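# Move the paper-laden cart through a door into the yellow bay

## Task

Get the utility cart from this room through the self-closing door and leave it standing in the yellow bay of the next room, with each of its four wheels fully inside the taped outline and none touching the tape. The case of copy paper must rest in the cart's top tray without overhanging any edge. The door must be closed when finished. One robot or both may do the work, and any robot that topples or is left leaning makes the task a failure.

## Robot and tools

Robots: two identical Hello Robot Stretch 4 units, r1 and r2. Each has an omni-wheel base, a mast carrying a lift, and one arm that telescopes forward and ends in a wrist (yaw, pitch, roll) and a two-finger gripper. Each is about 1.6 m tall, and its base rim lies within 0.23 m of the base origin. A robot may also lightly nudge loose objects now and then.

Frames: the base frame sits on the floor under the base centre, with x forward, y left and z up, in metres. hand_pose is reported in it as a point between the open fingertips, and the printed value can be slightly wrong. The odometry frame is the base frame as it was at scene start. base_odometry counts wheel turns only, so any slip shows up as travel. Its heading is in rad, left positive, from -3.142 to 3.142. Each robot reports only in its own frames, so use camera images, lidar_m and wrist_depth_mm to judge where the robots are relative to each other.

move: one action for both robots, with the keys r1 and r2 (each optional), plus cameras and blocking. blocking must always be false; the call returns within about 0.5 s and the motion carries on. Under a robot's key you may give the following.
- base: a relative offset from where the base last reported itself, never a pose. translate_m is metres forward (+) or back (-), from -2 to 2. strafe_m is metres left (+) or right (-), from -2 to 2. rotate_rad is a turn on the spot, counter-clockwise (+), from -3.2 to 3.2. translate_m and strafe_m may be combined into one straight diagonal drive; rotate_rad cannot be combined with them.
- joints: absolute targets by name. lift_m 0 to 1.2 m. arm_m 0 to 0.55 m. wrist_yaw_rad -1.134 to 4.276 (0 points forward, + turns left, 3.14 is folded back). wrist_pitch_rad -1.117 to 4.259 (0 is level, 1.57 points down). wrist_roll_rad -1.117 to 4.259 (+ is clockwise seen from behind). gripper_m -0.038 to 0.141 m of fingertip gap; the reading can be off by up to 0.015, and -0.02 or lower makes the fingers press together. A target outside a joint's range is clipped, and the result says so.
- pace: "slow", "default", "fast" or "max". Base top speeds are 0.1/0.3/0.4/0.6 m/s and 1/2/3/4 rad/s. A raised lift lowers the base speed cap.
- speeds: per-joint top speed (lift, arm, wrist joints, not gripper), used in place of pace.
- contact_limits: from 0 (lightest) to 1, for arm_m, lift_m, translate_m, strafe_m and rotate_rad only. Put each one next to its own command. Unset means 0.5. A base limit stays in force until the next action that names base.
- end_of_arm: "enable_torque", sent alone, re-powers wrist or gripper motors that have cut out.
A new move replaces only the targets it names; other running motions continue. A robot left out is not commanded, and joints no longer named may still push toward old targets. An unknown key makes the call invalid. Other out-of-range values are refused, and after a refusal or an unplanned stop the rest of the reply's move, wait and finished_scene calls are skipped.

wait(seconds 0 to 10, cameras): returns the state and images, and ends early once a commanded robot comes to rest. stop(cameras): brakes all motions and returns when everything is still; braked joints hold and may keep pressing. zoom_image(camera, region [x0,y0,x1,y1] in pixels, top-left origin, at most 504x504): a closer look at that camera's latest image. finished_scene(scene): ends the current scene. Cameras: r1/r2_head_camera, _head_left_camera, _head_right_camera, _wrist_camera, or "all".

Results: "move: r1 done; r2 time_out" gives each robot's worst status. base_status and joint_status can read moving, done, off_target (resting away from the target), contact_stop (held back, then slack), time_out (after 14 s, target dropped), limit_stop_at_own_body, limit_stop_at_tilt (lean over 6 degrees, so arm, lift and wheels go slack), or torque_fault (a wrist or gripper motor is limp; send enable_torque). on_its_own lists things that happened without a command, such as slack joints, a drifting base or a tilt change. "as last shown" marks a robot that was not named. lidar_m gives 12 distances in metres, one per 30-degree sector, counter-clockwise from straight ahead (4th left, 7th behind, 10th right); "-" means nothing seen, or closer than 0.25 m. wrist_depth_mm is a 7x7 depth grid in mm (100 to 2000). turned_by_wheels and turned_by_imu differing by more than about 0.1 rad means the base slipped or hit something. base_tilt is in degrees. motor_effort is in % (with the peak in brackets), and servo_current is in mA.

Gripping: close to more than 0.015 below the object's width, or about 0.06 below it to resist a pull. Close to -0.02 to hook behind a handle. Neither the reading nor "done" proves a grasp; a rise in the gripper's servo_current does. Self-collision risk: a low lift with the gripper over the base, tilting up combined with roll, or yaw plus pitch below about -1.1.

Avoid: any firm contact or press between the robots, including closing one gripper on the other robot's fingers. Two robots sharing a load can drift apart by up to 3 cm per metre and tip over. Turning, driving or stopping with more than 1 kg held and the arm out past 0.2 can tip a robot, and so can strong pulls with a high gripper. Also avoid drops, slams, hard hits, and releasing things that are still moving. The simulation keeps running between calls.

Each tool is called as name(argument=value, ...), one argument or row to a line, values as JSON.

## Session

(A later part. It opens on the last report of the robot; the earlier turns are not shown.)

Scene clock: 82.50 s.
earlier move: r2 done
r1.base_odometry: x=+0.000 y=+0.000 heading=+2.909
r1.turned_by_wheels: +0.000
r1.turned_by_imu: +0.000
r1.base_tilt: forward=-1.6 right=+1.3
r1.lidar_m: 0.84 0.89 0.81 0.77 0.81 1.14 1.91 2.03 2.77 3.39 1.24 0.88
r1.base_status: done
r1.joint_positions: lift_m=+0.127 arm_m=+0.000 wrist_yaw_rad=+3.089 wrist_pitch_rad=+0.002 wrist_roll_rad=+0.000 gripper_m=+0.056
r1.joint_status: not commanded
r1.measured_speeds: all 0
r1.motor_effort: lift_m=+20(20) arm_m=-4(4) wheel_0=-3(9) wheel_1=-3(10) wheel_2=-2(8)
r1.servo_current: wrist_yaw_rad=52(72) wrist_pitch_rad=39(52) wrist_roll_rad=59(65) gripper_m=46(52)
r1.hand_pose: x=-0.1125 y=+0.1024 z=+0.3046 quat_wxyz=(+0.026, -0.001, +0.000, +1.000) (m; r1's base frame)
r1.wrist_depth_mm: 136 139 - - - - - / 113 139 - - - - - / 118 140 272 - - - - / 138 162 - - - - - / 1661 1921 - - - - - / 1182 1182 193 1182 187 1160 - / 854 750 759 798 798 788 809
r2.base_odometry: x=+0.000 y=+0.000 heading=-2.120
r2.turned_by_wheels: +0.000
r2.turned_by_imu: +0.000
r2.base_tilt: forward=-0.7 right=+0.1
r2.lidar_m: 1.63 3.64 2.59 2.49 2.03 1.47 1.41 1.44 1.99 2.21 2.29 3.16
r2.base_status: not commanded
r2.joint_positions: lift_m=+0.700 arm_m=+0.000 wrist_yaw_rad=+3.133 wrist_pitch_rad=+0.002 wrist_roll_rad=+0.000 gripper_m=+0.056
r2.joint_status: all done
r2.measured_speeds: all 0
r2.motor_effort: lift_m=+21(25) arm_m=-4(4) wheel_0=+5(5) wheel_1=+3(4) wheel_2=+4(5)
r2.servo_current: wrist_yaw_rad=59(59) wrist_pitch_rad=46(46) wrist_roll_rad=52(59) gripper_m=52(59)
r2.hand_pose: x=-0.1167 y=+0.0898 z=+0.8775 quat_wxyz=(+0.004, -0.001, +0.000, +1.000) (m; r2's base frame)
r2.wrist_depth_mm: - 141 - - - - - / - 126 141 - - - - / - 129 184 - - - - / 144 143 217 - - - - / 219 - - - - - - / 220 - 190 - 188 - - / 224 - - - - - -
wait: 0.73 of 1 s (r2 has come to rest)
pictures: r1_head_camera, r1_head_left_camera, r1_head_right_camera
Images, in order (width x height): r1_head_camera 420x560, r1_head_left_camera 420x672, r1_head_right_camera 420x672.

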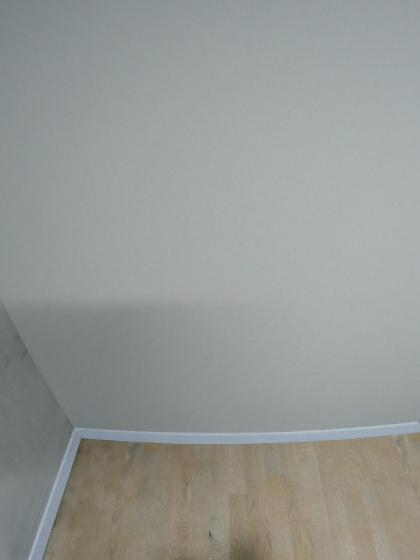

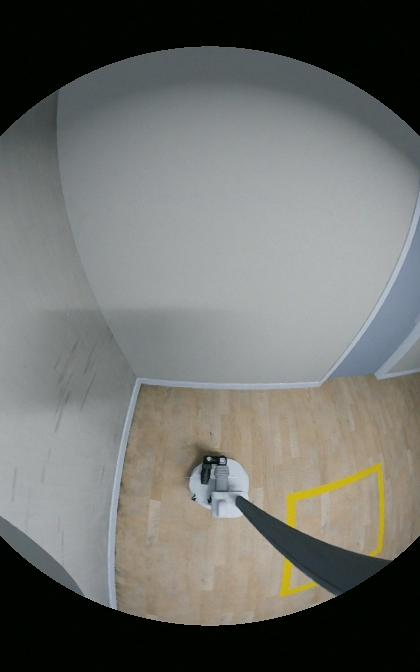

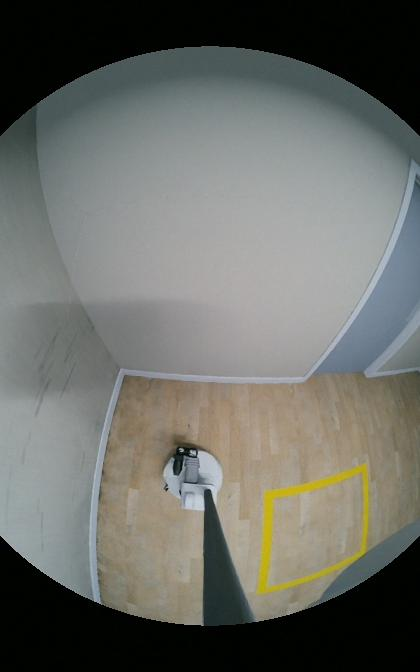

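move(
  blocking=false,
  r1={"base":{"strafe_m":-1.5},"joints":{"lift_m":0.9}},
  r2={"base":{"rotate_rad":-0.3}},
  cameras=[],
)

wait(
  seconds=3,
  cameras=["r2_head_camera"],
)

wait(
  seconds=7,
  cameras=["r1_head_camera","r1_head_left_camera","r1_head_right_camera"],
)

wait(
  seconds=4,
  cameras=["r1_head_camera","r1_head_left_camera","r1_head_right_camera"],
)

Scene clock: 91.63 s.
move: r1 moving; r2 moving
r1.base_odometry: x=+0.008 y=+0.035 heading=+2.909
r1.turned_by_wheels: +0.000
r1.turned_by_imu: +0.000
r1.base_tilt: forward=-1.6 right=+1.2
r1.lidar_m: 0.83 0.87 0.85 0.80 0.85 1.18 1.92 2.03 2.74 3.41 1.24 0.89
r1.base_status: strafe_m moving
r1.joint_positions: lift_m=+0.164 arm_m=+0.000 wrist_yaw_rad=+3.089 wrist_pitch_rad=+0.002 wrist_roll_rad=+0.000 gripper_m=+0.056
r1.joint_status: lift_m moving
r1.measured_speeds: translate_m=+0.000 strafe_m=-0.140 rotate_rad=-0.001 lift_m=+0.146 arm_m=+0.000 wrist_yaw_rad=+0.000 wrist_pitch_rad=+0.000 wrist_roll_rad=+0.000
r1.motor_effort: lift_m=+26(28) arm_m=-4(4) wheel_0=+9(10) wheel_1=-9(10) wheel_2=+1(1)
r1.servo_current: wrist_yaw_rad=39(65) wrist_pitch_rad=39(46) wrist_roll_rad=59(59) gripper_m=46(52)
r1.hand_pose: x=-0.1125 y=+0.1024 z=+0.3421 quat_wxyz=(+0.026, -0.001, +0.000, +1.000) (m; r1's base frame)
r1.wrist_depth_mm: 136 139 - - - - - / 113 139 - - - - - / 118 140 272 - - - - / 137 161 - - - - - / 1808 - - - - - - / 1430 1308 193 1308 188 1281 - / 854 820 820 854 866 842 842
r2.base_odometry: x=+0.000 y=+0.000 heading=-2.346
r2.turned_by_wheels: -0.226
r2.turned_by_imu: -0.219
r2.base_tilt: forward=-0.6 right=+0.1
r2.lidar_m: 1.62 1.65 2.89 2.48 2.53 1.62 1.40 1.39 1.68 2.24 2.24 2.63
r2.base_status: rotate_rad moving
r2.joint_positions: lift_m=+0.700 arm_m=+0.000 wrist_yaw_rad=+3.133 wrist_pitch_rad=+0.002 wrist_roll_rad=+0.000 gripper_m=+0.056
r2.joint_status: not commanded
r2.measured_speeds: translate_m=-0.001 strafe_m=+0.002 rotate_rad=-0.570 lift_m=+0.000 arm_m=+0.000 wrist_yaw_rad=+0.000 wrist_pitch_rad=+0.000 wrist_roll_rad=+0.000
r2.motor_effort: lift_m=+21(21) arm_m=-4(4) wheel_0=+3(11) wheel_1=+4(9) wheel_2=+5(11)
r2.servo_current: wrist_yaw_rad=52(52) wrist_pitch_rad=33(46) wrist_roll_rad=46(59) gripper_m=52(59)
r2.hand_pose: x=-0.1167 y=+0.0898 z=+0.8775 quat_wxyz=(+0.004, -0.001, +0.000, +1.000) (m; r2's base frame)
r2.wrist_depth_mm: - 140 - - - - - / - 126 141 - - - - / - 129 184 - - - - / 144 143 217 - - - - / 219 - - - - - - / 220 - 189 - 188 - - / 226 - - - - - 1808
pictures: none
No camera images: "cameras" was empty.

Scene clock: 92.20 s.
earlier move: r1 moving; r2 done
r1.base_odometry: x=+0.038 y=+0.160 heading=+2.909
r1.turned_by_wheels: +0.000
r1.turned_by_imu: -0.001
r1.base_tilt: forward=-1.6 right=+1.3
r1.lidar_m: 0.83 0.88 0.99 0.91 0.99 1.38 1.93 2.02 2.77 3.37 1.21 0.88
r1.base_status: strafe_m moving
r1.joint_positions: lift_m=+0.298 arm_m=+0.000 wrist_yaw_rad=+3.089 wrist_pitch_rad=+0.002 wrist_roll_rad=+0.000 gripper_m=+0.056
r1.joint_status: lift_m moving
r1.measured_speeds: translate_m=+0.000 strafe_m=-0.303 rotate_rad=-0.002 lift_m=+0.300 arm_m=+0.000 wrist_yaw_rad=+0.000 wrist_pitch_rad=+0.000 wrist_roll_rad=+0.000
r1.motor_effort: lift_m=+25(29) arm_m=-4(4) wheel_0=+11(13) wheel_1=-9(10) wheel_2=-1(1)
r1.servo_current: wrist_yaw_rad=46(65) wrist_pitch_rad=33(46) wrist_roll_rad=65(72) gripper_m=39(52)
r1.hand_pose: x=-0.1125 y=+0.1024 z=+0.4751 quat_wxyz=(+0.026, -0.001, +0.000, +1.000) (m; r1's base frame)
r1.wrist_depth_mm: 137 138 - - - - - / 113 139 - - - - - / 118 140 272 - - - - / 137 162 - - - - - / - - - - - - - / 1661 1708 193 1708 187 1499 - / 1138 164 1098 153 1138 1098 1098
r2.base_odometry: x=+0.000 y=+0.000 heading=-2.419
r2.turned_by_wheels: -0.073
r2.turned_by_imu: -0.071
r2.base_tilt: forward=-0.7 right=+0.1
r2.lidar_m: 1.72 1.62 3.04 2.49 2.50 1.68 1.42 1.38 1.62 2.22 2.21 2.53
r2.base_status: done
r2.joint_positions: lift_m=+0.700 arm_m=+0.000 wrist_yaw_rad=+3.133 wrist_pitch_rad=+0.002 wrist_roll_rad=+0.000 gripper_m=+0.056
r2.joint_status: not commanded
r2.measured_speeds: all 0
r2.motor_effort: lift_m=+21(21) arm_m=-4(4) wheel_0=+4(11) wheel_1=+3(9) wheel_2=+4(11)
r2.servo_current: wrist_yaw_rad=46(52) wrist_pitch_rad=39(46) wrist_roll_rad=46(59) gripper_m=46(59)
r2.hand_pose: x=-0.1167 y=+0.0898 z=+0.8775 quat_wxyz=(+0.004, -0.001, +0.000, +1.000) (m; r2's base frame)
r2.wrist_depth_mm: - 140 - - - - - / - 126 141 - - - - / - 129 184 - - - - / 144 143 207 - - - - / 220 - - - - - - / 220 - 189 - 188 - - / 224 - - - - - 1808
wait: 0.57 of 3 s (r2 has come to rest)
pictures: r2_head_camera
Images, in order (width x height): r2_head_camera 420x560.

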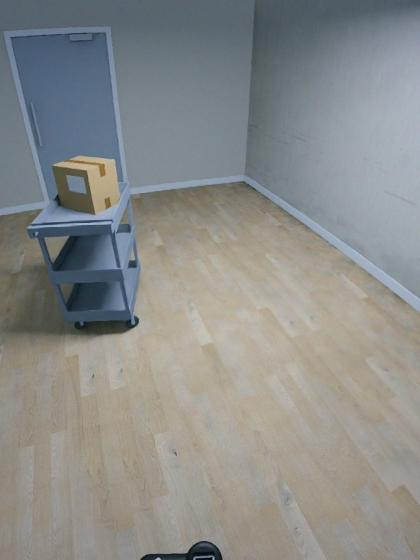

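Scene clock: 97.47 s.
earlier move: r1 done
r1.base_odometry: x=+0.346 y=+1.460 heading=+2.909
r1.turned_by_wheels: +0.000
r1.turned_by_imu: -0.007
r1.base_tilt: forward=-1.6 right=+1.3
r1.lidar_m: 0.91 0.94 1.24 2.25 2.33 2.02 1.89 2.03 2.54 2.44 1.23 0.98
r1.base_status: done
r1.joint_positions: lift_m=+0.899 arm_m=+0.000 wrist_yaw_rad=+3.089 wrist_pitch_rad=+0.002 wrist_roll_rad=+0.000 gripper_m=+0.056
r1.joint_status: all done
r1.measured_speeds: all 0
r1.motor_effort: lift_m=+25(29) arm_m=-4(4) wheel_0=-1(13) wheel_1=+1(10) wheel_2=+0(2)
r1.servo_current: wrist_yaw_rad=33(72) wrist_pitch_rad=33(52) wrist_roll_rad=72(72) gripper_m=33(52)
r1.hand_pose: x=-0.1125 y=+0.1024 z=+1.0771 quat_wxyz=(+0.026, -0.001, +0.000, +1.000) (m; r1's base frame)
r1.wrist_depth_mm: 136 138 - - - - - / 113 139 - - - - - / 116 140 271 - - - - / 137 159 - - - - - / - - - - - - - / - - 194 - 187 - - / - 164 - 153 - - -
r2.base_odometry: x=+0.000 y=+0.000 heading=-2.419
r2.turned_by_wheels: +0.000
r2.turned_by_imu: +0.001
r2.base_tilt: forward=-0.7 right=+0.1
r2.lidar_m: 1.70 1.59 3.01 2.51 2.50 1.72 1.40 1.40 1.63 2.24 2.21 2.49
r2.base_status: done
r2.joint_positions: lift_m=+0.700 arm_m=+0.000 wrist_yaw_rad=+3.133 wrist_pitch_rad=+0.002 wrist_roll_rad=+0.000 gripper_m=+0.056
r2.joint_status: not commanded
r2.measured_speeds: all 0
r2.motor_effort: lift_m=+21(21) arm_m=-4(4) wheel_0=+5(11) wheel_1=+3(9) wheel_2=+5(11)
r2.servo_current: wrist_yaw_rad=39(59) wrist_pitch_rad=46(52) wrist_roll_rad=39(65) gripper_m=46(59)
r2.hand_pose: x=-0.1167 y=+0.0898 z=+0.8775 quat_wxyz=(+0.004, -0.001, +0.000, +1.000) (m; r2's base frame)
r2.wrist_depth_mm: - 141 - - - - - / - 126 141 - - - - / - 130 184 - - - - / 144 143 207 - - - - / 219 - - - - - - / 220 - 190 - 188 - - / 224 - - - - - 1808
wait: 5.27 of 7 s (r1 has come to rest)
pictures: r1_head_camera, r1_head_left_camera, r1_head_right_camera
Images, in order (width x height): r1_head_camera 420x560, r1_head_left_camera 420x672, r1_head_right_camera 420x672.

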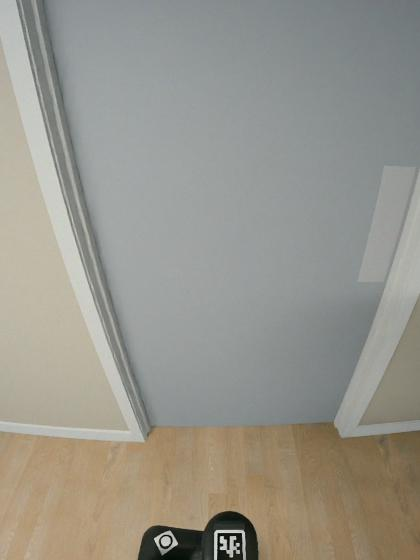

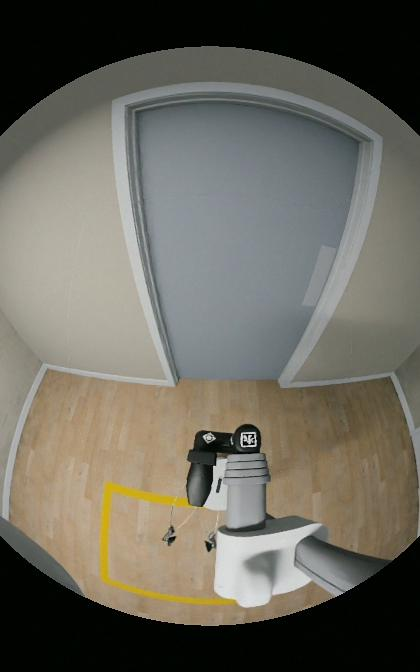

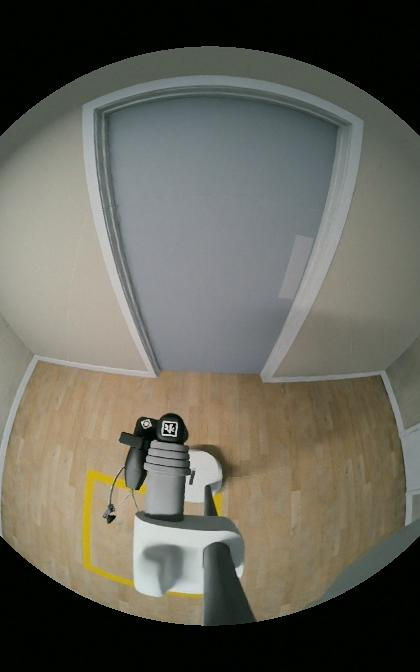

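Scene clock: 101.47 s.
r1.base_odometry: x=+0.346 y=+1.460 heading=+2.909
r1.turned_by_wheels: +0.000
r1.turned_by_imu: +0.000
r1.base_tilt: forward=-1.6 right=+1.2
r1.lidar_m: 0.92 0.96 1.22 2.26 2.35 2.00 1.91 2.02 2.54 2.46 1.24 0.98
r1.base_status: done
r1.joint_positions: lift_m=+0.899 arm_m=+0.000 wrist_yaw_rad=+3.089 wrist_pitch_rad=+0.002 wrist_roll_rad=+0.000 gripper_m=+0.056
r1.joint_status: all done
r1.measured_speeds: all 0
r1.motor_effort: lift_m=+25(29) arm_m=-4(4) wheel_0=+0(13) wheel_1=+0(10) wheel_2=+0(2)
r1.servo_current: wrist_yaw_rad=52(72) wrist_pitch_rad=46(52) wrist_roll_rad=46(72) gripper_m=39(52)
r1.hand_pose: x=-0.1125 y=+0.1024 z=+1.0771 quat_wxyz=(+0.026, -0.001, +0.000, +1.000) (m; r1's base frame)
r1.wrist_depth_mm: 136 138 - - - - - / 113 139 - - - - - / 116 139 270 - - - - / 137 159 - - - - - / - - - - - - - / - - 193 - 187 - - / - 163 - 153 - - -
r2.base_odometry: x=+0.000 y=+0.000 heading=-2.419
r2.turned_by_wheels: +0.000
r2.turned_by_imu: +0.001
r2.base_tilt: forward=-0.7 right=+0.1
r2.lidar_m: 1.69 1.62 2.99 2.52 2.50 1.71 1.41 1.38 1.61 2.23 2.23 2.51
r2.base_status: done
r2.joint_positions: lift_m=+0.700 arm_m=+0.000 wrist_yaw_rad=+3.133 wrist_pitch_rad=+0.002 wrist_roll_rad=+0.000 gripper_m=+0.056
r2.joint_status: not commanded
r2.measured_speeds: all 0
r2.motor_effort: lift_m=+21(21) arm_m=-4(4) wheel_0=+5(11) wheel_1=+3(9) wheel_2=+4(11)
r2.servo_current: wrist_yaw_rad=52(59) wrist_pitch_rad=39(52) wrist_roll_rad=59(65) gripper_m=52(59)
r2.hand_pose: x=-0.1167 y=+0.0898 z=+0.8775 quat_wxyz=(+0.004, -0.001, +0.000, +1.000) (m; r2's base frame)
r2.wrist_depth_mm: - 141 - - - - - / - 127 142 - - - - / - 129 185 - - - - / 144 143 206 - - - - / 220 - - - - - - / 219 - 190 - 188 - - / 225 - - - - - 1921
wait: 4.00 s; at rest by 0.27 s
pictures: r1_head_camera, r1_head_left_camera, r1_head_right_camera
Images, in order (width x height): r1_head_camera 420x560, r1_head_left_camera 420x672, r1_head_right_camera 420x672.

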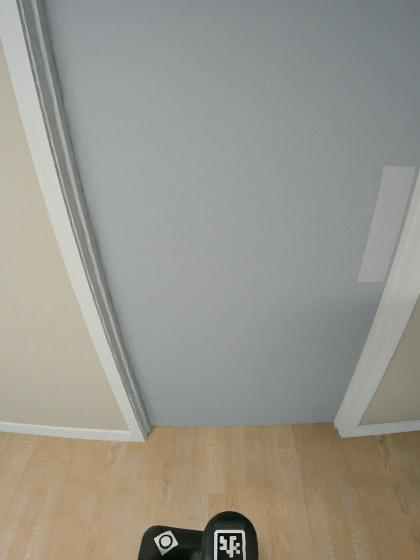

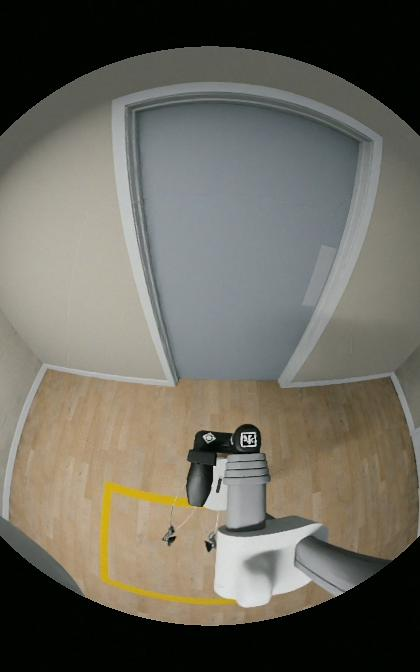

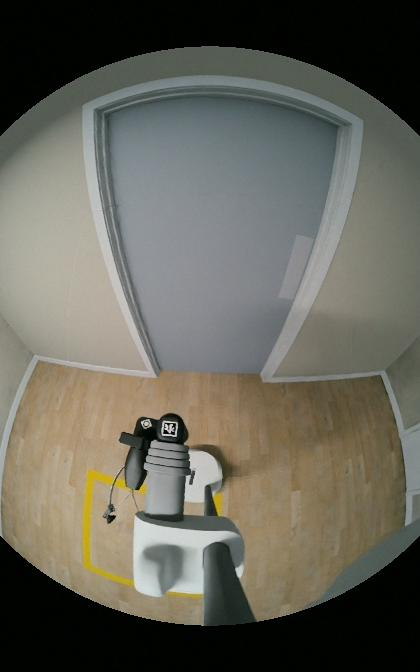

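move(
  blocking=false,
  r1={"base":{"strafe_m":-0.1},"joints":{"wrist_yaw_rad":0,"gripper_m":-0.02}},
  r2={"base":{"strafe_m":0.6},"joints":{"wrist_yaw_rad":0,"wrist_roll_rad":1.57,"gripper_m":0.12}},
  cameras=[],
)

wait(
  seconds=2.5,
  cameras=[],
)

wait(
  seconds=3,
  cameras=[],
)

wait(
  seconds=0,
  cameras=["r1_head_camera","r2_head_camera","r2_wrist_camera","r2_head_right_camera"],
)

Scene clock: 123.20 s.
move: r1 moving; r2 moving
r1.base_odometry: x=+0.355 y=+1.495 heading=+2.909
r1.turned_by_wheels: +0.000
r1.turned_by_imu: +0.000
r1.base_tilt: forward=-1.6 right=+1.3
r1.lidar_m: 0.91 0.94 1.22 2.30 2.40 2.01 1.91 2.03 2.54 2.40 1.24 0.99
r1.base_status: strafe_m moving
r1.joint_positions: lift_m=+0.899 arm_m=+0.000 wrist_yaw_rad=+2.503 wrist_pitch_rad=+0.002 wrist_roll_rad=+0.000 gripper_m=+0.037
r1.joint_status: wrist_yaw_rad moving; gripper_m moving
r1.measured_speeds: translate_m=+0.000 strafe_m=-0.139 rotate_rad=+0.003 lift_m=+0.000 arm_m=+0.000 wrist_yaw_rad=-1.819 wrist_pitch_rad=+0.000 wrist_roll_rad=+0.000
r1.motor_effort: lift_m=+25(25) arm_m=-4(4) wheel_0=+9(11) wheel_1=-9(9) wheel_2=-1(1)
r1.servo_current: wrist_yaw_rad=85(111) wrist_pitch_rad=46(46) wrist_roll_rad=52(65) gripper_m=111(111)
r1.hand_pose: x=-0.0085 y=+0.2421 z=+1.0771 quat_wxyz=(+0.314, -0.001, +0.000, +0.949) (m; r1's base frame)
r1.wrist_depth_mm: - - - - - - - / - - - - - - - / - - - - - - - / - - - - - - - / - - - - - - - / - - 196 - 188 - - / - 144 - - - - -
r2.base_odometry: x=+0.024 y=-0.027 heading=-2.418
r2.turned_by_wheels: +0.000
r2.turned_by_imu: +0.001
r2.base_tilt: forward=-0.7 right=+0.0
r2.lidar_m: 1.58 1.60 3.00 2.47 2.48 1.66 1.43 1.39 1.59 2.27 2.26 2.59
r2.base_status: strafe_m moving
r2.joint_positions: lift_m=+0.700 arm_m=+0.000 wrist_yaw_rad=+2.570 wrist_pitch_rad=+0.002 wrist_roll_rad=+0.589 gripper_m=+0.075
r2.joint_status: wrist_yaw_rad moving; wrist_roll_rad moving; gripper_m moving
r2.measured_speeds: translate_m=+0.000 strafe_m=+0.140 rotate_rad=+0.001 lift_m=+0.000 arm_m=+0.000 wrist_yaw_rad=-1.733 wrist_pitch_rad=+0.000 wrist_roll_rad=+1.820
r2.motor_effort: lift_m=+21(21) arm_m=-4(4) wheel_0=-8(11) wheel_1=+12(12) wheel_2=+0(4)
r2.servo_current: wrist_yaw_rad=52(169) wrist_pitch_rad=46(46) wrist_roll_rad=65(124) gripper_m=78(104)
r2.hand_pose: x=-0.0244 y=+0.2295 z=+0.8775 quat_wxyz=(+0.270, +0.081, +0.279, +0.918) (m; r2's base frame)
r2.wrist_depth_mm: - - - - - - 1808 / - - - - - - - / - - - - - - - / - - - - - - - / - - - - - - 1756 / - - 189 - 190 1708 1430 / - - - - 1661 1336 1205
pictures: none
No camera images: "cameras" was empty.

Scene clock: 125.03 s.
earlier move: r1 done; r2 moving
r1.base_odometry: x=+0.369 y=+1.557 heading=+2.909
r1.turned_by_wheels: +0.000
r1.turned_by_imu: +0.000
r1.base_tilt: forward=-1.6 right=+1.3
r1.lidar_m: 0.93 0.96 1.21 2.36 2.46 2.02 1.90 2.03 2.44 2.35 1.25 0.96
r1.base_status: done
r1.joint_positions: lift_m=+0.899 arm_m=+0.000 wrist_yaw_rad=+0.003 wrist_pitch_rad=+0.002 wrist_roll_rad=+0.000 gripper_m=-0.019
r1.joint_status: all done
r1.measured_speeds: all 0
r1.motor_effort: lift_m=+25(25) arm_m=-4(4) wheel_0=+3(11) wheel_1=-1(9) wheel_2=+0(1)
r1.servo_current: wrist_yaw_rad=52(117) wrist_pitch_rad=46(52) wrist_roll_rad=65(65) gripper_m=52(130)
r1.hand_pose: x=+0.4596 y=-0.0866 z=+1.0771 quat_wxyz=(+1.000, +0.000, +0.001, +0.001) (m; r1's base frame)
r1.wrist_depth_mm: - - - - - 691 - / - - - - - 741 - / - - - - - 723 - / - - - - - 723 - / - - - - - 732 - / - - 184 198 178 707 - / - 132 163 147 144 676 -
r2.base_odometry: x=+0.350 y=-0.397 heading=-2.419
r2.turned_by_wheels: +0.000
r2.turned_by_imu: +0.000
r2.base_tilt: forward=-0.6 right=+0.0
r2.lidar_m: 1.54 4.17 2.43 2.00 1.96 1.89 1.58 1.56 1.77 2.75 2.73 3.10
r2.base_status: strafe_m moving
r2.joint_positions: lift_m=+0.700 arm_m=+0.000 wrist_yaw_rad=+0.003 wrist_pitch_rad=+0.002 wrist_roll_rad=+1.568 gripper_m=+0.120
r2.joint_status: wrist_yaw_rad moving; wrist_roll_rad moving; the others done
r2.measured_speeds: translate_m=+0.001 strafe_m=+0.207 rotate_rad=-0.003 lift_m=+0.000 arm_m=+0.000 wrist_yaw_rad=-0.002 wrist_pitch_rad=+0.000 wrist_roll_rad=+0.000
r2.motor_effort: lift_m=+21(21) arm_m=-4(4) wheel_0=-1(13) wheel_1=+3(12) wheel_2=+0(4)
r2.servo_current: wrist_yaw_rad=52(169) wrist_pitch_rad=46(46) wrist_roll_rad=46(124) gripper_m=46(111)
r2.hand_pose: x=+0.4596 y=-0.0865 z=+0.8775 quat_wxyz=(+0.708, +0.706, +0.002, +0.001) (m; r2's base frame)
r2.wrist_depth_mm: - - - - - 1708 1205 / - - - - - 1756 1229 / - - - - - 1756 1229 / - - - - - 1708 1205 / - - - 1618 1921 1430 1255 / - - 198 1336 200 1464 1205 / - - - - - 1756 1205
wait: 1.83 of 2.5 s (r1 has come to rest)
pictures: none
No camera images: "cameras" was empty.

Scene clock: 126.03 s.
earlier move: r2 done
r1.base_odometry: x=+0.369 y=+1.557 heading=+2.909
r1.turned_by_wheels: +0.000
r1.turned_by_imu: +0.000
r1.base_tilt: forward=-1.6 right=+1.3
r1.lidar_m: 0.92 0.95 1.23 2.36 2.47 2.03 1.93 2.03 2.44 2.33 1.23 0.96
r1.base_status: done
r1.joint_positions: lift_m=+0.899 arm_m=+0.000 wrist_yaw_rad=+0.003 wrist_pitch_rad=+0.002 wrist_roll_rad=+0.000 gripper_m=-0.019
r1.joint_status: all done
r1.measured_speeds: all 0
r1.motor_effort: lift_m=+25(25) arm_m=-4(4) wheel_0=+2(11) wheel_1=-1(9) wheel_2=+0(1)
r1.servo_current: wrist_yaw_rad=46(117) wrist_pitch_rad=46(52) wrist_roll_rad=26(65) gripper_m=52(130)
r1.hand_pose: x=+0.4596 y=-0.0866 z=+1.0771 quat_wxyz=(+1.000, +0.000, +0.001, +0.001) (m; r1's base frame)
r1.wrist_depth_mm: - - - - - 691 - / - - - - - 723 - / - - - - - 723 - / - - - - - 732 - / - - - - - 741 - / - - 183 198 179 699 - / - 133 163 146 144 683 -
r2.base_odometry: x=+0.397 y=-0.450 heading=-2.419
r2.turned_by_wheels: +0.000
r2.turned_by_imu: +0.000
r2.base_tilt: forward=-0.7 right=+0.1
r2.lidar_m: 1.53 4.16 2.34 1.93 1.92 1.91 1.58 1.58 1.80 2.82 2.81 3.19
r2.base_status: done
r2.joint_positions: lift_m=+0.700 arm_m=+0.000 wrist_yaw_rad=+0.003 wrist_pitch_rad=+0.002 wrist_roll_rad=+1.568 gripper_m=+0.120
r2.joint_status: all done
r2.measured_speeds: all 0
r2.motor_effort: lift_m=+21(21) arm_m=-4(4) wheel_0=+0(13) wheel_1=+0(12) wheel_2=+0(4)
r2.servo_current: wrist_yaw_rad=52(169) wrist_pitch_rad=39(46) wrist_roll_rad=39(124) gripper_m=52(111)
r2.hand_pose: x=+0.4596 y=-0.0866 z=+0.8775 quat_wxyz=(+0.708, +0.706, +0.002, +0.000) (m; r2's base frame)
r2.wrist_depth_mm: - - - - - 1708 1182 / - - - - - 1708 1205 / - - - - - 1756 1229 / - - - 1756 1921 1576 1229 / - - - 1661 1863 1464 1205 / - - 199 - 198 1464 1229 / - - - - - 1808 1229
wait: 1.00 of 3 s (r2 has come to rest)
pictures: none
No camera images: "cameras" was empty.

Scene clock: 126.03 s.
r1.base_odometry: x=+0.369 y=+1.557 heading=+2.909
r1.turned_by_wheels: +0.000
r1.turned_by_imu: +0.000
r1.base_tilt: forward=-1.6 right=+1.3
r1.lidar_m: 0.92 0.95 1.23 2.36 2.47 2.03 1.93 2.03 2.44 2.33 1.23 0.96
r1.base_status: done
r1.joint_positions: lift_m=+0.899 arm_m=+0.000 wrist_yaw_rad=+0.003 wrist_pitch_rad=+0.002 wrist_roll_rad=+0.000 gripper_m=-0.019
r1.joint_status: all done
r1.measured_speeds: all 0
r1.motor_effort: lift_m=+25(25) arm_m=-4(4) wheel_0=+2(11) wheel_1=-1(9) wheel_2=+0(1)
r1.servo_current: wrist_yaw_rad=46(117) wrist_pitch_rad=46(52) wrist_roll_rad=26(65) gripper_m=52(130)
r1.hand_pose: x=+0.4596 y=-0.0866 z=+1.0771 quat_wxyz=(+1.000, +0.000, +0.001, +0.001) (m; r1's base frame)
r1.wrist_depth_mm: - - - - - 691 - / - - - - - 723 - / - - - - - 723 - / - - - - - 732 - / - - - - - 741 - / - - 183 198 179 699 - / - 133 163 146 144 683 -
r2.base_odometry: x=+0.397 y=-0.450 heading=-2.419
r2.turned_by_wheels: +0.000
r2.turned_by_imu: +0.000
r2.base_tilt: forward=-0.7 right=+0.1
r2.lidar_m: 1.53 4.16 2.34 1.93 1.92 1.91 1.58 1.58 1.80 2.82 2.81 3.19
r2.base_status: done
r2.joint_positions: lift_m=+0.700 arm_m=+0.000 wrist_yaw_rad=+0.003 wrist_pitch_rad=+0.002 wrist_roll_rad=+1.568 gripper_m=+0.120
r2.joint_status: all done
r2.measured_speeds: all 0
r2.motor_effort: lift_m=+21(21) arm_m=-4(4) wheel_0=+0(13) wheel_1=+0(12) wheel_2=+0(4)
r2.servo_current: wrist_yaw_rad=52(169) wrist_pitch_rad=39(46) wrist_roll_rad=39(124) gripper_m=52(111)
r2.hand_pose: x=+0.4596 y=-0.0866 z=+0.8775 quat_wxyz=(+0.708, +0.706, +0.002, +0.000) (m; r2's base frame)
r2.wrist_depth_mm: - - - - - 1708 1182 / - - - - - 1708 1205 / - - - - - 1756 1229 / - - - 1756 1921 1576 1229 / - - - 1661 1863 1464 1205 / - - 199 - 198 1464 1229 / - - - - - 1808 1229
pictures: r1_head_camera, r2_head_camera, r2_head_right_camera, r2_wrist_camera
Images, in order (width x height): r1_head_camera 420x560, r2_head_camera 420x560, r2_head_right_camera 420x672, r2_wrist_camera 616x392.

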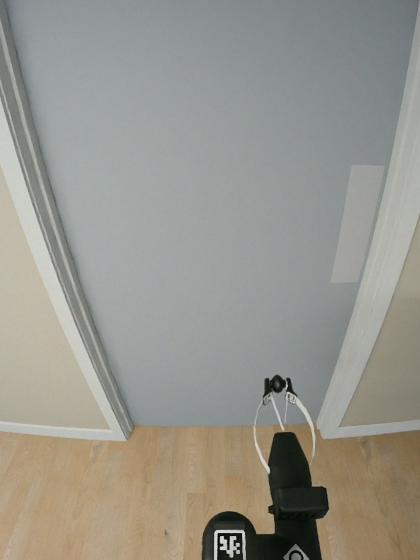

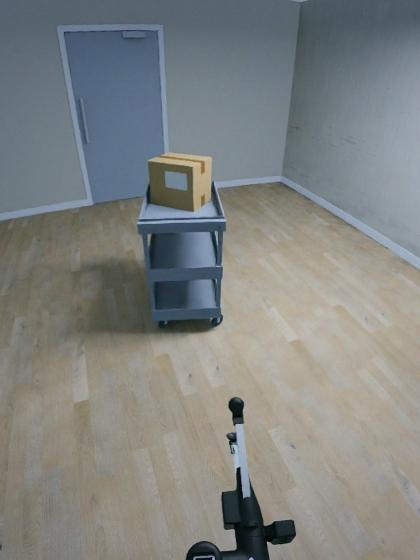

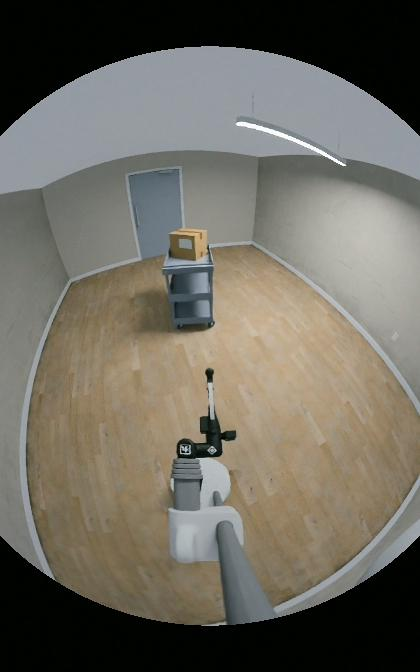

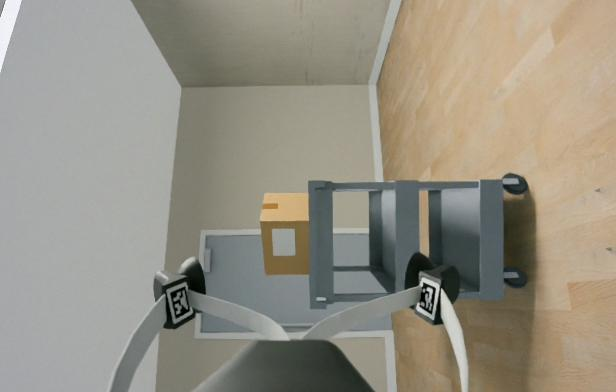

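zoom_image(
  camera="r2_wrist_camera",
  region=[240, 160, 460, 330],
)

zoom_image(
  camera="r2_head_camera",
  region=[110, 140, 250, 340],
)

Scaled by 2.291.

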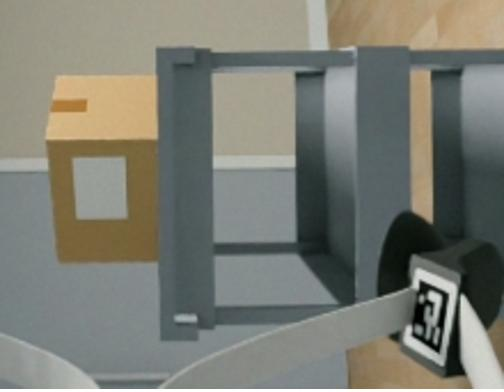

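Scaled by 2.520 from the camera's 420x560 image, which has a finer 1200x1600 frame.

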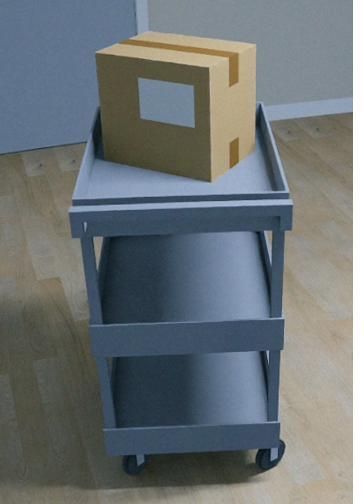

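move(
  blocking=false,
  r2={"base":{"strafe_m":0.10,"translate_m":0.75},"joints":{"lift_m":0.675}},
  cameras=[],
)

wait(
  seconds=5,
  cameras=["r2_head_camera","r2_wrist_camera"],
)

zoom_image(
  camera="r2_head_camera",
  region=[60, 160, 340, 440],
)

Scene clock: 154.97 s.
move: r2 moving
r1: as last shown
r1.lidar_m: 0.89 0.97 1.23 2.35 2.46 2.00 1.91 2.03 2.44 2.35 1.24 0.98
r1.motor_effort: lift_m=+25(25) arm_m=-4(4) wheel_0=+3(3) wheel_1=-1(2) wheel_2=+0(0)
r1.servo_current: wrist_yaw_rad=46(59) wrist_pitch_rad=46(46) wrist_roll_rad=39(52) gripper_m=52(59)
r1.wrist_depth_mm: - - - - - 699 - / - - - - - 723 - / - - - - - 723 - / - - - - - 732 - / - - - - - 741 - / - - 183 198 179 699 - / - 132 163 146 144 676 -
r2.base_odometry: x=+0.377 y=-0.474 heading=-2.418
r2.turned_by_wheels: +0.000
r2.turned_by_imu: +0.001
r2.base_tilt: forward=-0.7 right=+0.1
r2.lidar_m: 1.48 4.09 2.35 1.93 1.90 1.95 1.63 1.61 1.86 2.80 2.79 3.15
r2.base_status: translate_m moving; strafe_m moving
r2.joint_positions: lift_m=+0.676 arm_m=+0.000 wrist_yaw_rad=+0.003 wrist_pitch_rad=+0.002 wrist_roll_rad=+1.568 gripper_m=+0.120
r2.joint_status: lift_m moving
r2.measured_speeds: translate_m=+0.122 strafe_m=+0.016 rotate_rad=-0.002 lift_m=-0.027 arm_m=+0.000 wrist_yaw_rad=+0.000 wrist_pitch_rad=+0.000 wrist_roll_rad=+0.000
r2.motor_effort: lift_m=+13(23) arm_m=-4(4) wheel_0=+7(8) wheel_1=+7(9) wheel_2=-12(13)
r2.servo_current: wrist_yaw_rad=52(59) wrist_pitch_rad=39(46) wrist_roll_rad=59(59) gripper_m=46(59)
r2.hand_pose: x=+0.4596 y=-0.0866 z=+0.8539 quat_wxyz=(+0.708, +0.706, +0.002, +0.000) (m; r2's base frame)
r2.wrist_depth_mm: - - - - - 1661 1160 / - - - - - 1708 1182 / - - - - - 1756 1182 / - - - 1756 1921 1537 1205 / - - - 1661 1756 1430 1182 / - - 198 - 200 1366 1182 / - - - - - 1708 1160
pictures: none
No camera images: "cameras" was empty.

Scene clock: 158.47 s.
earlier move: r2 done
r1.base_odometry: x=+0.369 y=+1.557 heading=+2.909
r1.turned_by_wheels: +0.000
r1.turned_by_imu: +0.000
r1.base_tilt: forward=-1.6 right=+1.3
r1.lidar_m: 0.91 0.98 1.20 2.36 2.45 2.00 1.92 2.02 2.45 2.34 1.27 0.99
r1.base_status: not commanded
r1.joint_positions: lift_m=+0.899 arm_m=+0.000 wrist_yaw_rad=+0.003 wrist_pitch_rad=+0.002 wrist_roll_rad=+0.000 gripper_m=-0.019
r1.joint_status: not commanded
r1.measured_speeds: all 0
r1.motor_effort: lift_m=+25(25) arm_m=-4(4) wheel_0=+3(3) wheel_1=-1(2) wheel_2=+0(0)
r1.servo_current: wrist_yaw_rad=39(72) wrist_pitch_rad=39(52) wrist_roll_rad=39(72) gripper_m=52(65)
r1.hand_pose: x=+0.4596 y=-0.0866 z=+1.0771 quat_wxyz=(+1.000, +0.000, +0.001, +0.001) (m; r1's base frame)
r1.wrist_depth_mm: - - - - - 699 - / - - - - - 723 - / - - - - - 732 - / - - - - - 732 - / - - - - - 741 - / - - 183 198 179 707 - / - 133 163 147 144 683 -
r2.base_odometry: x=-0.099 y=-1.021 heading=-2.419
r2.turned_by_wheels: +0.000
r2.turned_by_imu: +0.001
r2.base_tilt: forward=-0.7 right=+0.0
r2.lidar_m: 0.78 3.39 2.50 2.07 2.05 2.35 2.33 2.33 2.66 2.67 2.67 0.83
r2.base_status: done
r2.joint_positions: lift_m=+0.675 arm_m=+0.000 wrist_yaw_rad=+0.003 wrist_pitch_rad=+0.002 wrist_roll_rad=+1.568 gripper_m=+0.120
r2.joint_status: all done
r2.measured_speeds: all 0
r2.motor_effort: lift_m=+15(23) arm_m=-4(4) wheel_0=+2(11) wheel_1=+3(10) wheel_2=-4(14)
r2.servo_current: wrist_yaw_rad=52(65) wrist_pitch_rad=39(52) wrist_roll_rad=52(59) gripper_m=46(59)
r2.hand_pose: x=+0.4596 y=-0.0866 z=+0.8530 quat_wxyz=(+0.708, +0.706, +0.002, +0.000) (m; r2's base frame)
r2.wrist_depth_mm: - - - - - 1661 1160 / - - - - - 1708 1160 / - - - 621 - 627 1078 / - - 976 621 - 621 - / - - 917 621 - 621 - / - - 200 621 195 615 - / - - - - - 621 1138
wait: 3.50 of 5 s (r2 has come to rest)
pictures: r2_head_camera, r2_wrist_camera
Images, in order (width x height): r2_head_camera 420x560, r2_wrist_camera 616x392.

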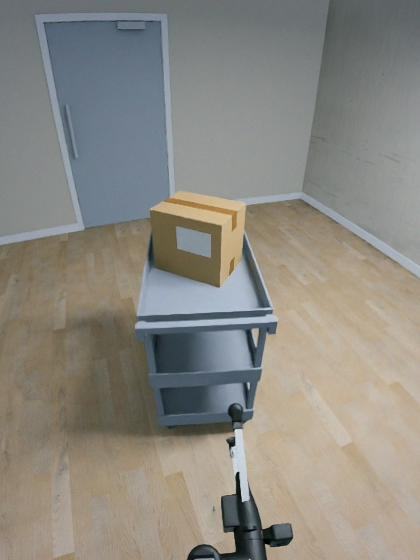

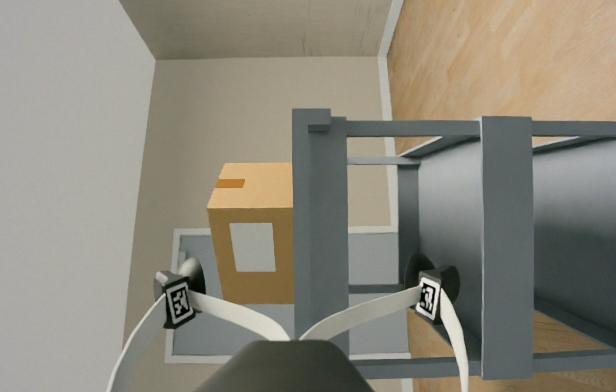

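Scaled by 1.800 from the camera's 420x560 image, which has a finer 1200x1600 frame.

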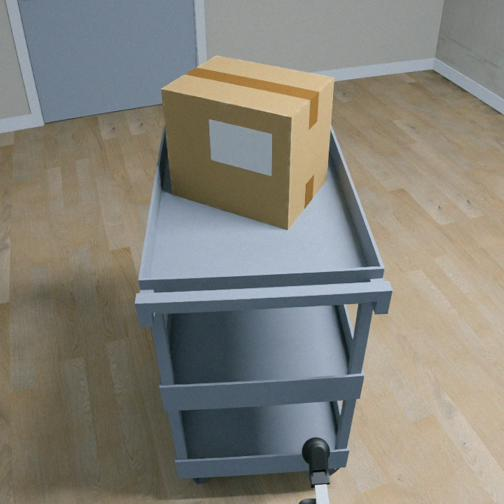

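move(
  blocking=false,
  r2={"base":{"strafe_m":0.02,"translate_m":0.34},"pace":"slow","contact_limits":{"translate_m":0.1,"strafe_m":0.1}},
  cameras=[],
)

wait(
  seconds=6,
  cameras=["r2_head_camera","r2_wrist_camera"],
)

zoom_image(
  camera="r2_head_camera",
  region=[100, 300, 320, 520],
)

r2: "contact_limits": translate_m and strafe_m are given together and make one move, which takes one limit: state it under one of them only
Scene clock: 169.07 s.
r1.base_odometry: x=+0.369 y=+1.557 heading=+2.909
r1.turned_by_wheels: +0.000
r1.turned_by_imu: +0.000
r1.base_tilt: forward=-1.6 right=+1.3
r1.lidar_m: 0.92 0.96 1.23 2.34 2.45 2.02 1.92 2.02 2.42 2.35 1.26 0.96
r1.base_status: not commanded
r1.joint_positions: lift_m=+0.899 arm_m=+0.000 wrist_yaw_rad=+0.003 wrist_pitch_rad=+0.002 wrist_roll_rad=+0.000 gripper_m=-0.019
r1.joint_status: not commanded
r1.measured_speeds: all 0
r1.motor_effort: lift_m=+25(25) arm_m=-4(4) wheel_0=+3(3) wheel_1=-1(2) wheel_2=+0(0)
r1.servo_current: wrist_yaw_rad=39(72) wrist_pitch_rad=39(52) wrist_roll_rad=46(72) gripper_m=59(65)
r1.hand_pose: x=+0.4596 y=-0.0866 z=+1.0771 quat_wxyz=(+1.000, +0.000, +0.001, +0.001) (m; r1's base frame)
r1.wrist_depth_mm: - - - - - 699 - / - - - - - 723 - / - - - - - 732 - / - - - - - 741 - / - - - - - 741 - / - - 182 198 179 699 - / - 132 163 146 144 683 -
r2.base_odometry: x=-0.099 y=-1.021 heading=-2.419
r2.turned_by_wheels: +0.000
r2.turned_by_imu: +0.000
r2.base_tilt: forward=-0.7 right=+0.1
r2.lidar_m: 0.77 3.41 2.50 2.10 2.07 2.35 2.33 2.32 2.65 2.70 2.66 0.83
r2.base_status: done
r2.joint_positions: lift_m=+0.675 arm_m=+0.000 wrist_yaw_rad=+0.003 wrist_pitch_rad=+0.002 wrist_roll_rad=+1.568 gripper_m=+0.120
r2.joint_status: all done
r2.measured_speeds: all 0
r2.motor_effort: lift_m=+14(23) arm_m=-4(4) wheel_0=+2(11) wheel_1=+3(10) wheel_2=-4(14)
r2.servo_current: wrist_yaw_rad=46(65) wrist_pitch_rad=39(52) wrist_roll_rad=33(59) gripper_m=46(59)
r2.hand_pose: x=+0.4596 y=-0.0866 z=+0.8530 quat_wxyz=(+0.708, +0.706, +0.002, +0.000) (m; r2's base frame)
r2.wrist_depth_mm: - - - - - 1661 1160 / - - - - - 1708 1182 / - - - 621 - 621 1060 / - - 991 621 - 615 - / - - 917 621 - 627 - / - - 200 621 196 621 - / - - - - - 627 1138
pictures: none

not run: a call was refused earlier in this reply.

Scaled by 2.291 from the camera's 420x560 image, which has a finer 1200x1600 frame.

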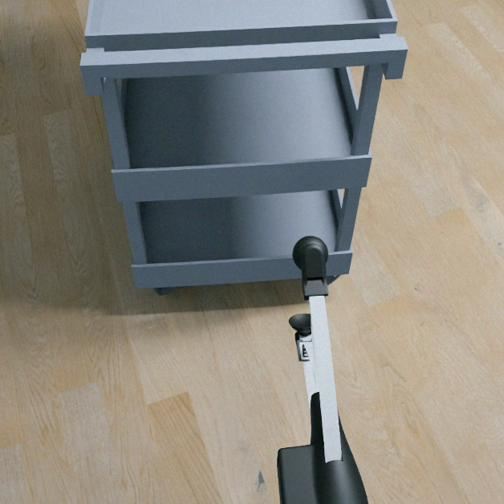

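move(
  blocking=false,
  r2={"base":{"strafe_m":0.03,"translate_m":0.34},"pace":"slow","contact_limits":{"translate_m":0.1}},
  cameras=[],
)

wait(
  seconds=6,
  cameras=["r2_head_camera","r2_wrist_camera"],
)

zoom_image(
  camera="r2_head_camera",
  region=[100, 300, 320, 520],
)

Scene clock: 174.87 s.
move: r2 moving
r1.base_odometry: x=+0.369 y=+1.557 heading=+2.909
r1.turned_by_wheels: +0.000
r1.turned_by_imu: +0.000
r1.base_tilt: forward=-1.6 right=+1.3
r1.lidar_m: 0.92 0.98 1.24 2.36 2.44 2.02 1.92 2.01 2.45 2.34 1.25 0.97
r1.base_status: not commanded
r1.joint_positions: lift_m=+0.899 arm_m=+0.000 wrist_yaw_rad=+0.003 wrist_pitch_rad=+0.002 wrist_roll_rad=+0.000 gripper_m=-0.019
r1.joint_status: not commanded
r1.measured_speeds: all 0
r1.motor_effort: lift_m=+25(25) arm_m=-4(4) wheel_0=+2(3) wheel_1=-1(1) wheel_2=+0(0)
r1.servo_current: wrist_yaw_rad=52(72) wrist_pitch_rad=39(52) wrist_roll_rad=46(65) gripper_m=52(59)
r1.hand_pose: x=+0.4596 y=-0.0866 z=+1.0771 quat_wxyz=(+1.000, +0.000, +0.001, +0.001) (m; r1's base frame)
r1.wrist_depth_mm: - - - - - 691 - / - - - - - 723 - / - - - - - 732 - / - - - - - 732 - / - - - - - 741 - / - - 183 198 179 707 - / - 132 163 146 144 676 -
r2.base_odometry: x=-0.108 y=-1.030 heading=-2.418
r2.turned_by_wheels: +0.000
r2.turned_by_imu: +0.001
r2.base_tilt: forward=-0.7 right=+0.1
r2.lidar_m: 0.76 3.37 2.49 2.08 2.06 2.37 2.32 2.35 2.65 2.67 2.62 0.81
r2.base_status: translate_m moving; strafe_m moving
r2.joint_positions: lift_m=+0.675 arm_m=+0.000 wrist_yaw_rad=+0.003 wrist_pitch_rad=+0.002 wrist_roll_rad=+1.568 gripper_m=+0.120
r2.joint_status: not commanded
r2.measured_speeds: translate_m=+0.048 strafe_m=+0.005 rotate_rad=-0.001 lift_m=+0.000 arm_m=+0.000 wrist_yaw_rad=+0.000 wrist_pitch_rad=+0.000 wrist_roll_rad=+0.000
r2.motor_effort: lift_m=+14(15) arm_m=-4(4) wheel_0=+5(8) wheel_1=+7(7) wheel_2=-8(11)
r2.servo_current: wrist_yaw_rad=46(52) wrist_pitch_rad=39(46) wrist_roll_rad=46(59) gripper_m=52(59)
r2.contact_limits: translate_m 0.1
r2.hand_pose: x=+0.4596 y=-0.0866 z=+0.8530 quat_wxyz=(+0.708, +0.706, +0.002, +0.000) (m; r2's base frame)
r2.wrist_depth_mm: - - - - - 1708 1160 / - - - - - 1661 1182 / - - - 609 - 615 854 / - - 917 609 - 615 - / - - 904 609 - 609 - / - - 199 603 196 603 603 / - - - - - - 1118
pictures: none
No camera images: "cameras" was empty.

Scene clock: 179.07 s.
earlier move: r2 done
r1.base_odometry: x=+0.369 y=+1.557 heading=+2.909
r1.turned_by_wheels: +0.000
r1.turned_by_imu: +0.000
r1.base_tilt: forward=-1.6 right=+1.3
r1.lidar_m: 0.92 0.97 1.24 2.36 2.43 2.02 1.92 2.01 2.44 2.35 1.26 0.97
r1.base_status: not commanded
r1.joint_positions: lift_m=+0.899 arm_m=+0.000 wrist_yaw_rad=+0.003 wrist_pitch_rad=+0.002 wrist_roll_rad=+0.000 gripper_m=-0.019
r1.joint_status: not commanded
r1.measured_speeds: all 0
r1.motor_effort: lift_m=+25(25) arm_m=-4(4) wheel_0=+2(3) wheel_1=-1(2) wheel_2=+0(0)
r1.servo_current: wrist_yaw_rad=65(78) wrist_pitch_rad=39(52) wrist_roll_rad=52(65) gripper_m=59(59)
r1.hand_pose: x=+0.4596 y=-0.0866 z=+1.0771 quat_wxyz=(+1.000, +0.000, +0.001, +0.001) (m; r1's base frame)
r1.wrist_depth_mm: - - - - - 699 - / - - - - - 723 - / - - - - - 723 - / - - - - - 723 - / - - - - - 732 - / - - 183 199 179 707 - / - 133 163 147 144 683 -
r2.base_odometry: x=-0.334 y=-1.268 heading=-2.418
r2.turned_by_wheels: +0.000
r2.turned_by_imu: +0.001
r2.base_tilt: forward=-0.6 right=+0.1
r2.lidar_m: 0.44 0.47 2.57 2.15 2.16 2.40 2.67 2.65 3.02 2.61 2.59 0.48
r2.base_status: done
r2.joint_positions: lift_m=+0.675 arm_m=+0.000 wrist_yaw_rad=+0.003 wrist_pitch_rad=+0.002 wrist_roll_rad=+1.568 gripper_m=+0.120
r2.joint_status: not commanded
r2.measured_speeds: all 0
r2.motor_effort: lift_m=+14(15) arm_m=-4(4) wheel_0=+4(11) wheel_1=+4(8) wheel_2=-6(11)
r2.servo_current: wrist_yaw_rad=33(65) wrist_pitch_rad=39(46) wrist_roll_rad=46(65) gripper_m=52(59)
r2.contact_limits: translate_m 0.1
r2.hand_pose: x=+0.4596 y=-0.0866 z=+0.8530 quat_wxyz=(+0.708, +0.706, +0.002, +0.000) (m; r2's base frame)
r2.wrist_depth_mm: - - - 224 291 290 293 / - - - 224 285 1708 539 / - - 683 224 285 820 - / - - 512 224 285 - - / - - 539 283 283 - - / - - 200 224 195 - - / - - - - - 1863 -
wait: 4.20 of 6 s (r2 has come to rest)
pictures: r2_head_camera, r2_wrist_camera
Images, in order (width x height): r2_head_camera 420x560, r2_wrist_camera 616x392.

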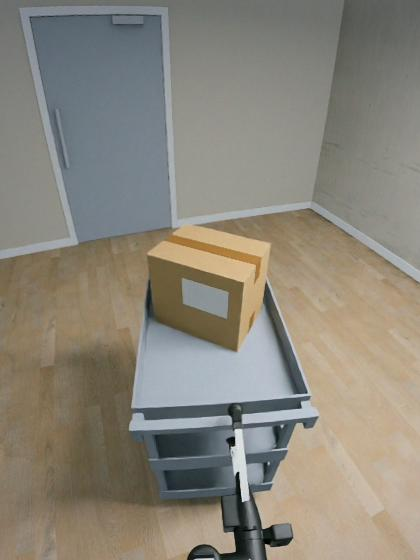

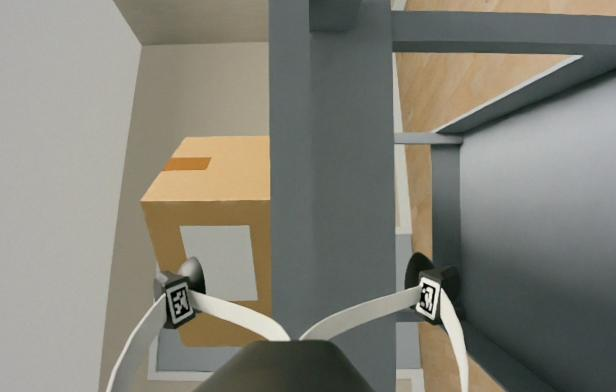

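Scaled by 2.291 from the camera's 420x560 image, which has a finer 1200x1600 frame.

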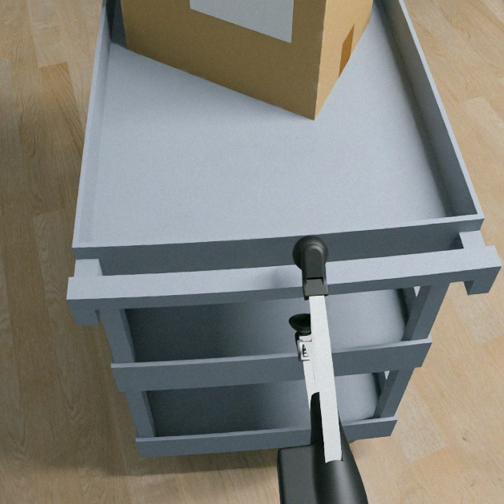

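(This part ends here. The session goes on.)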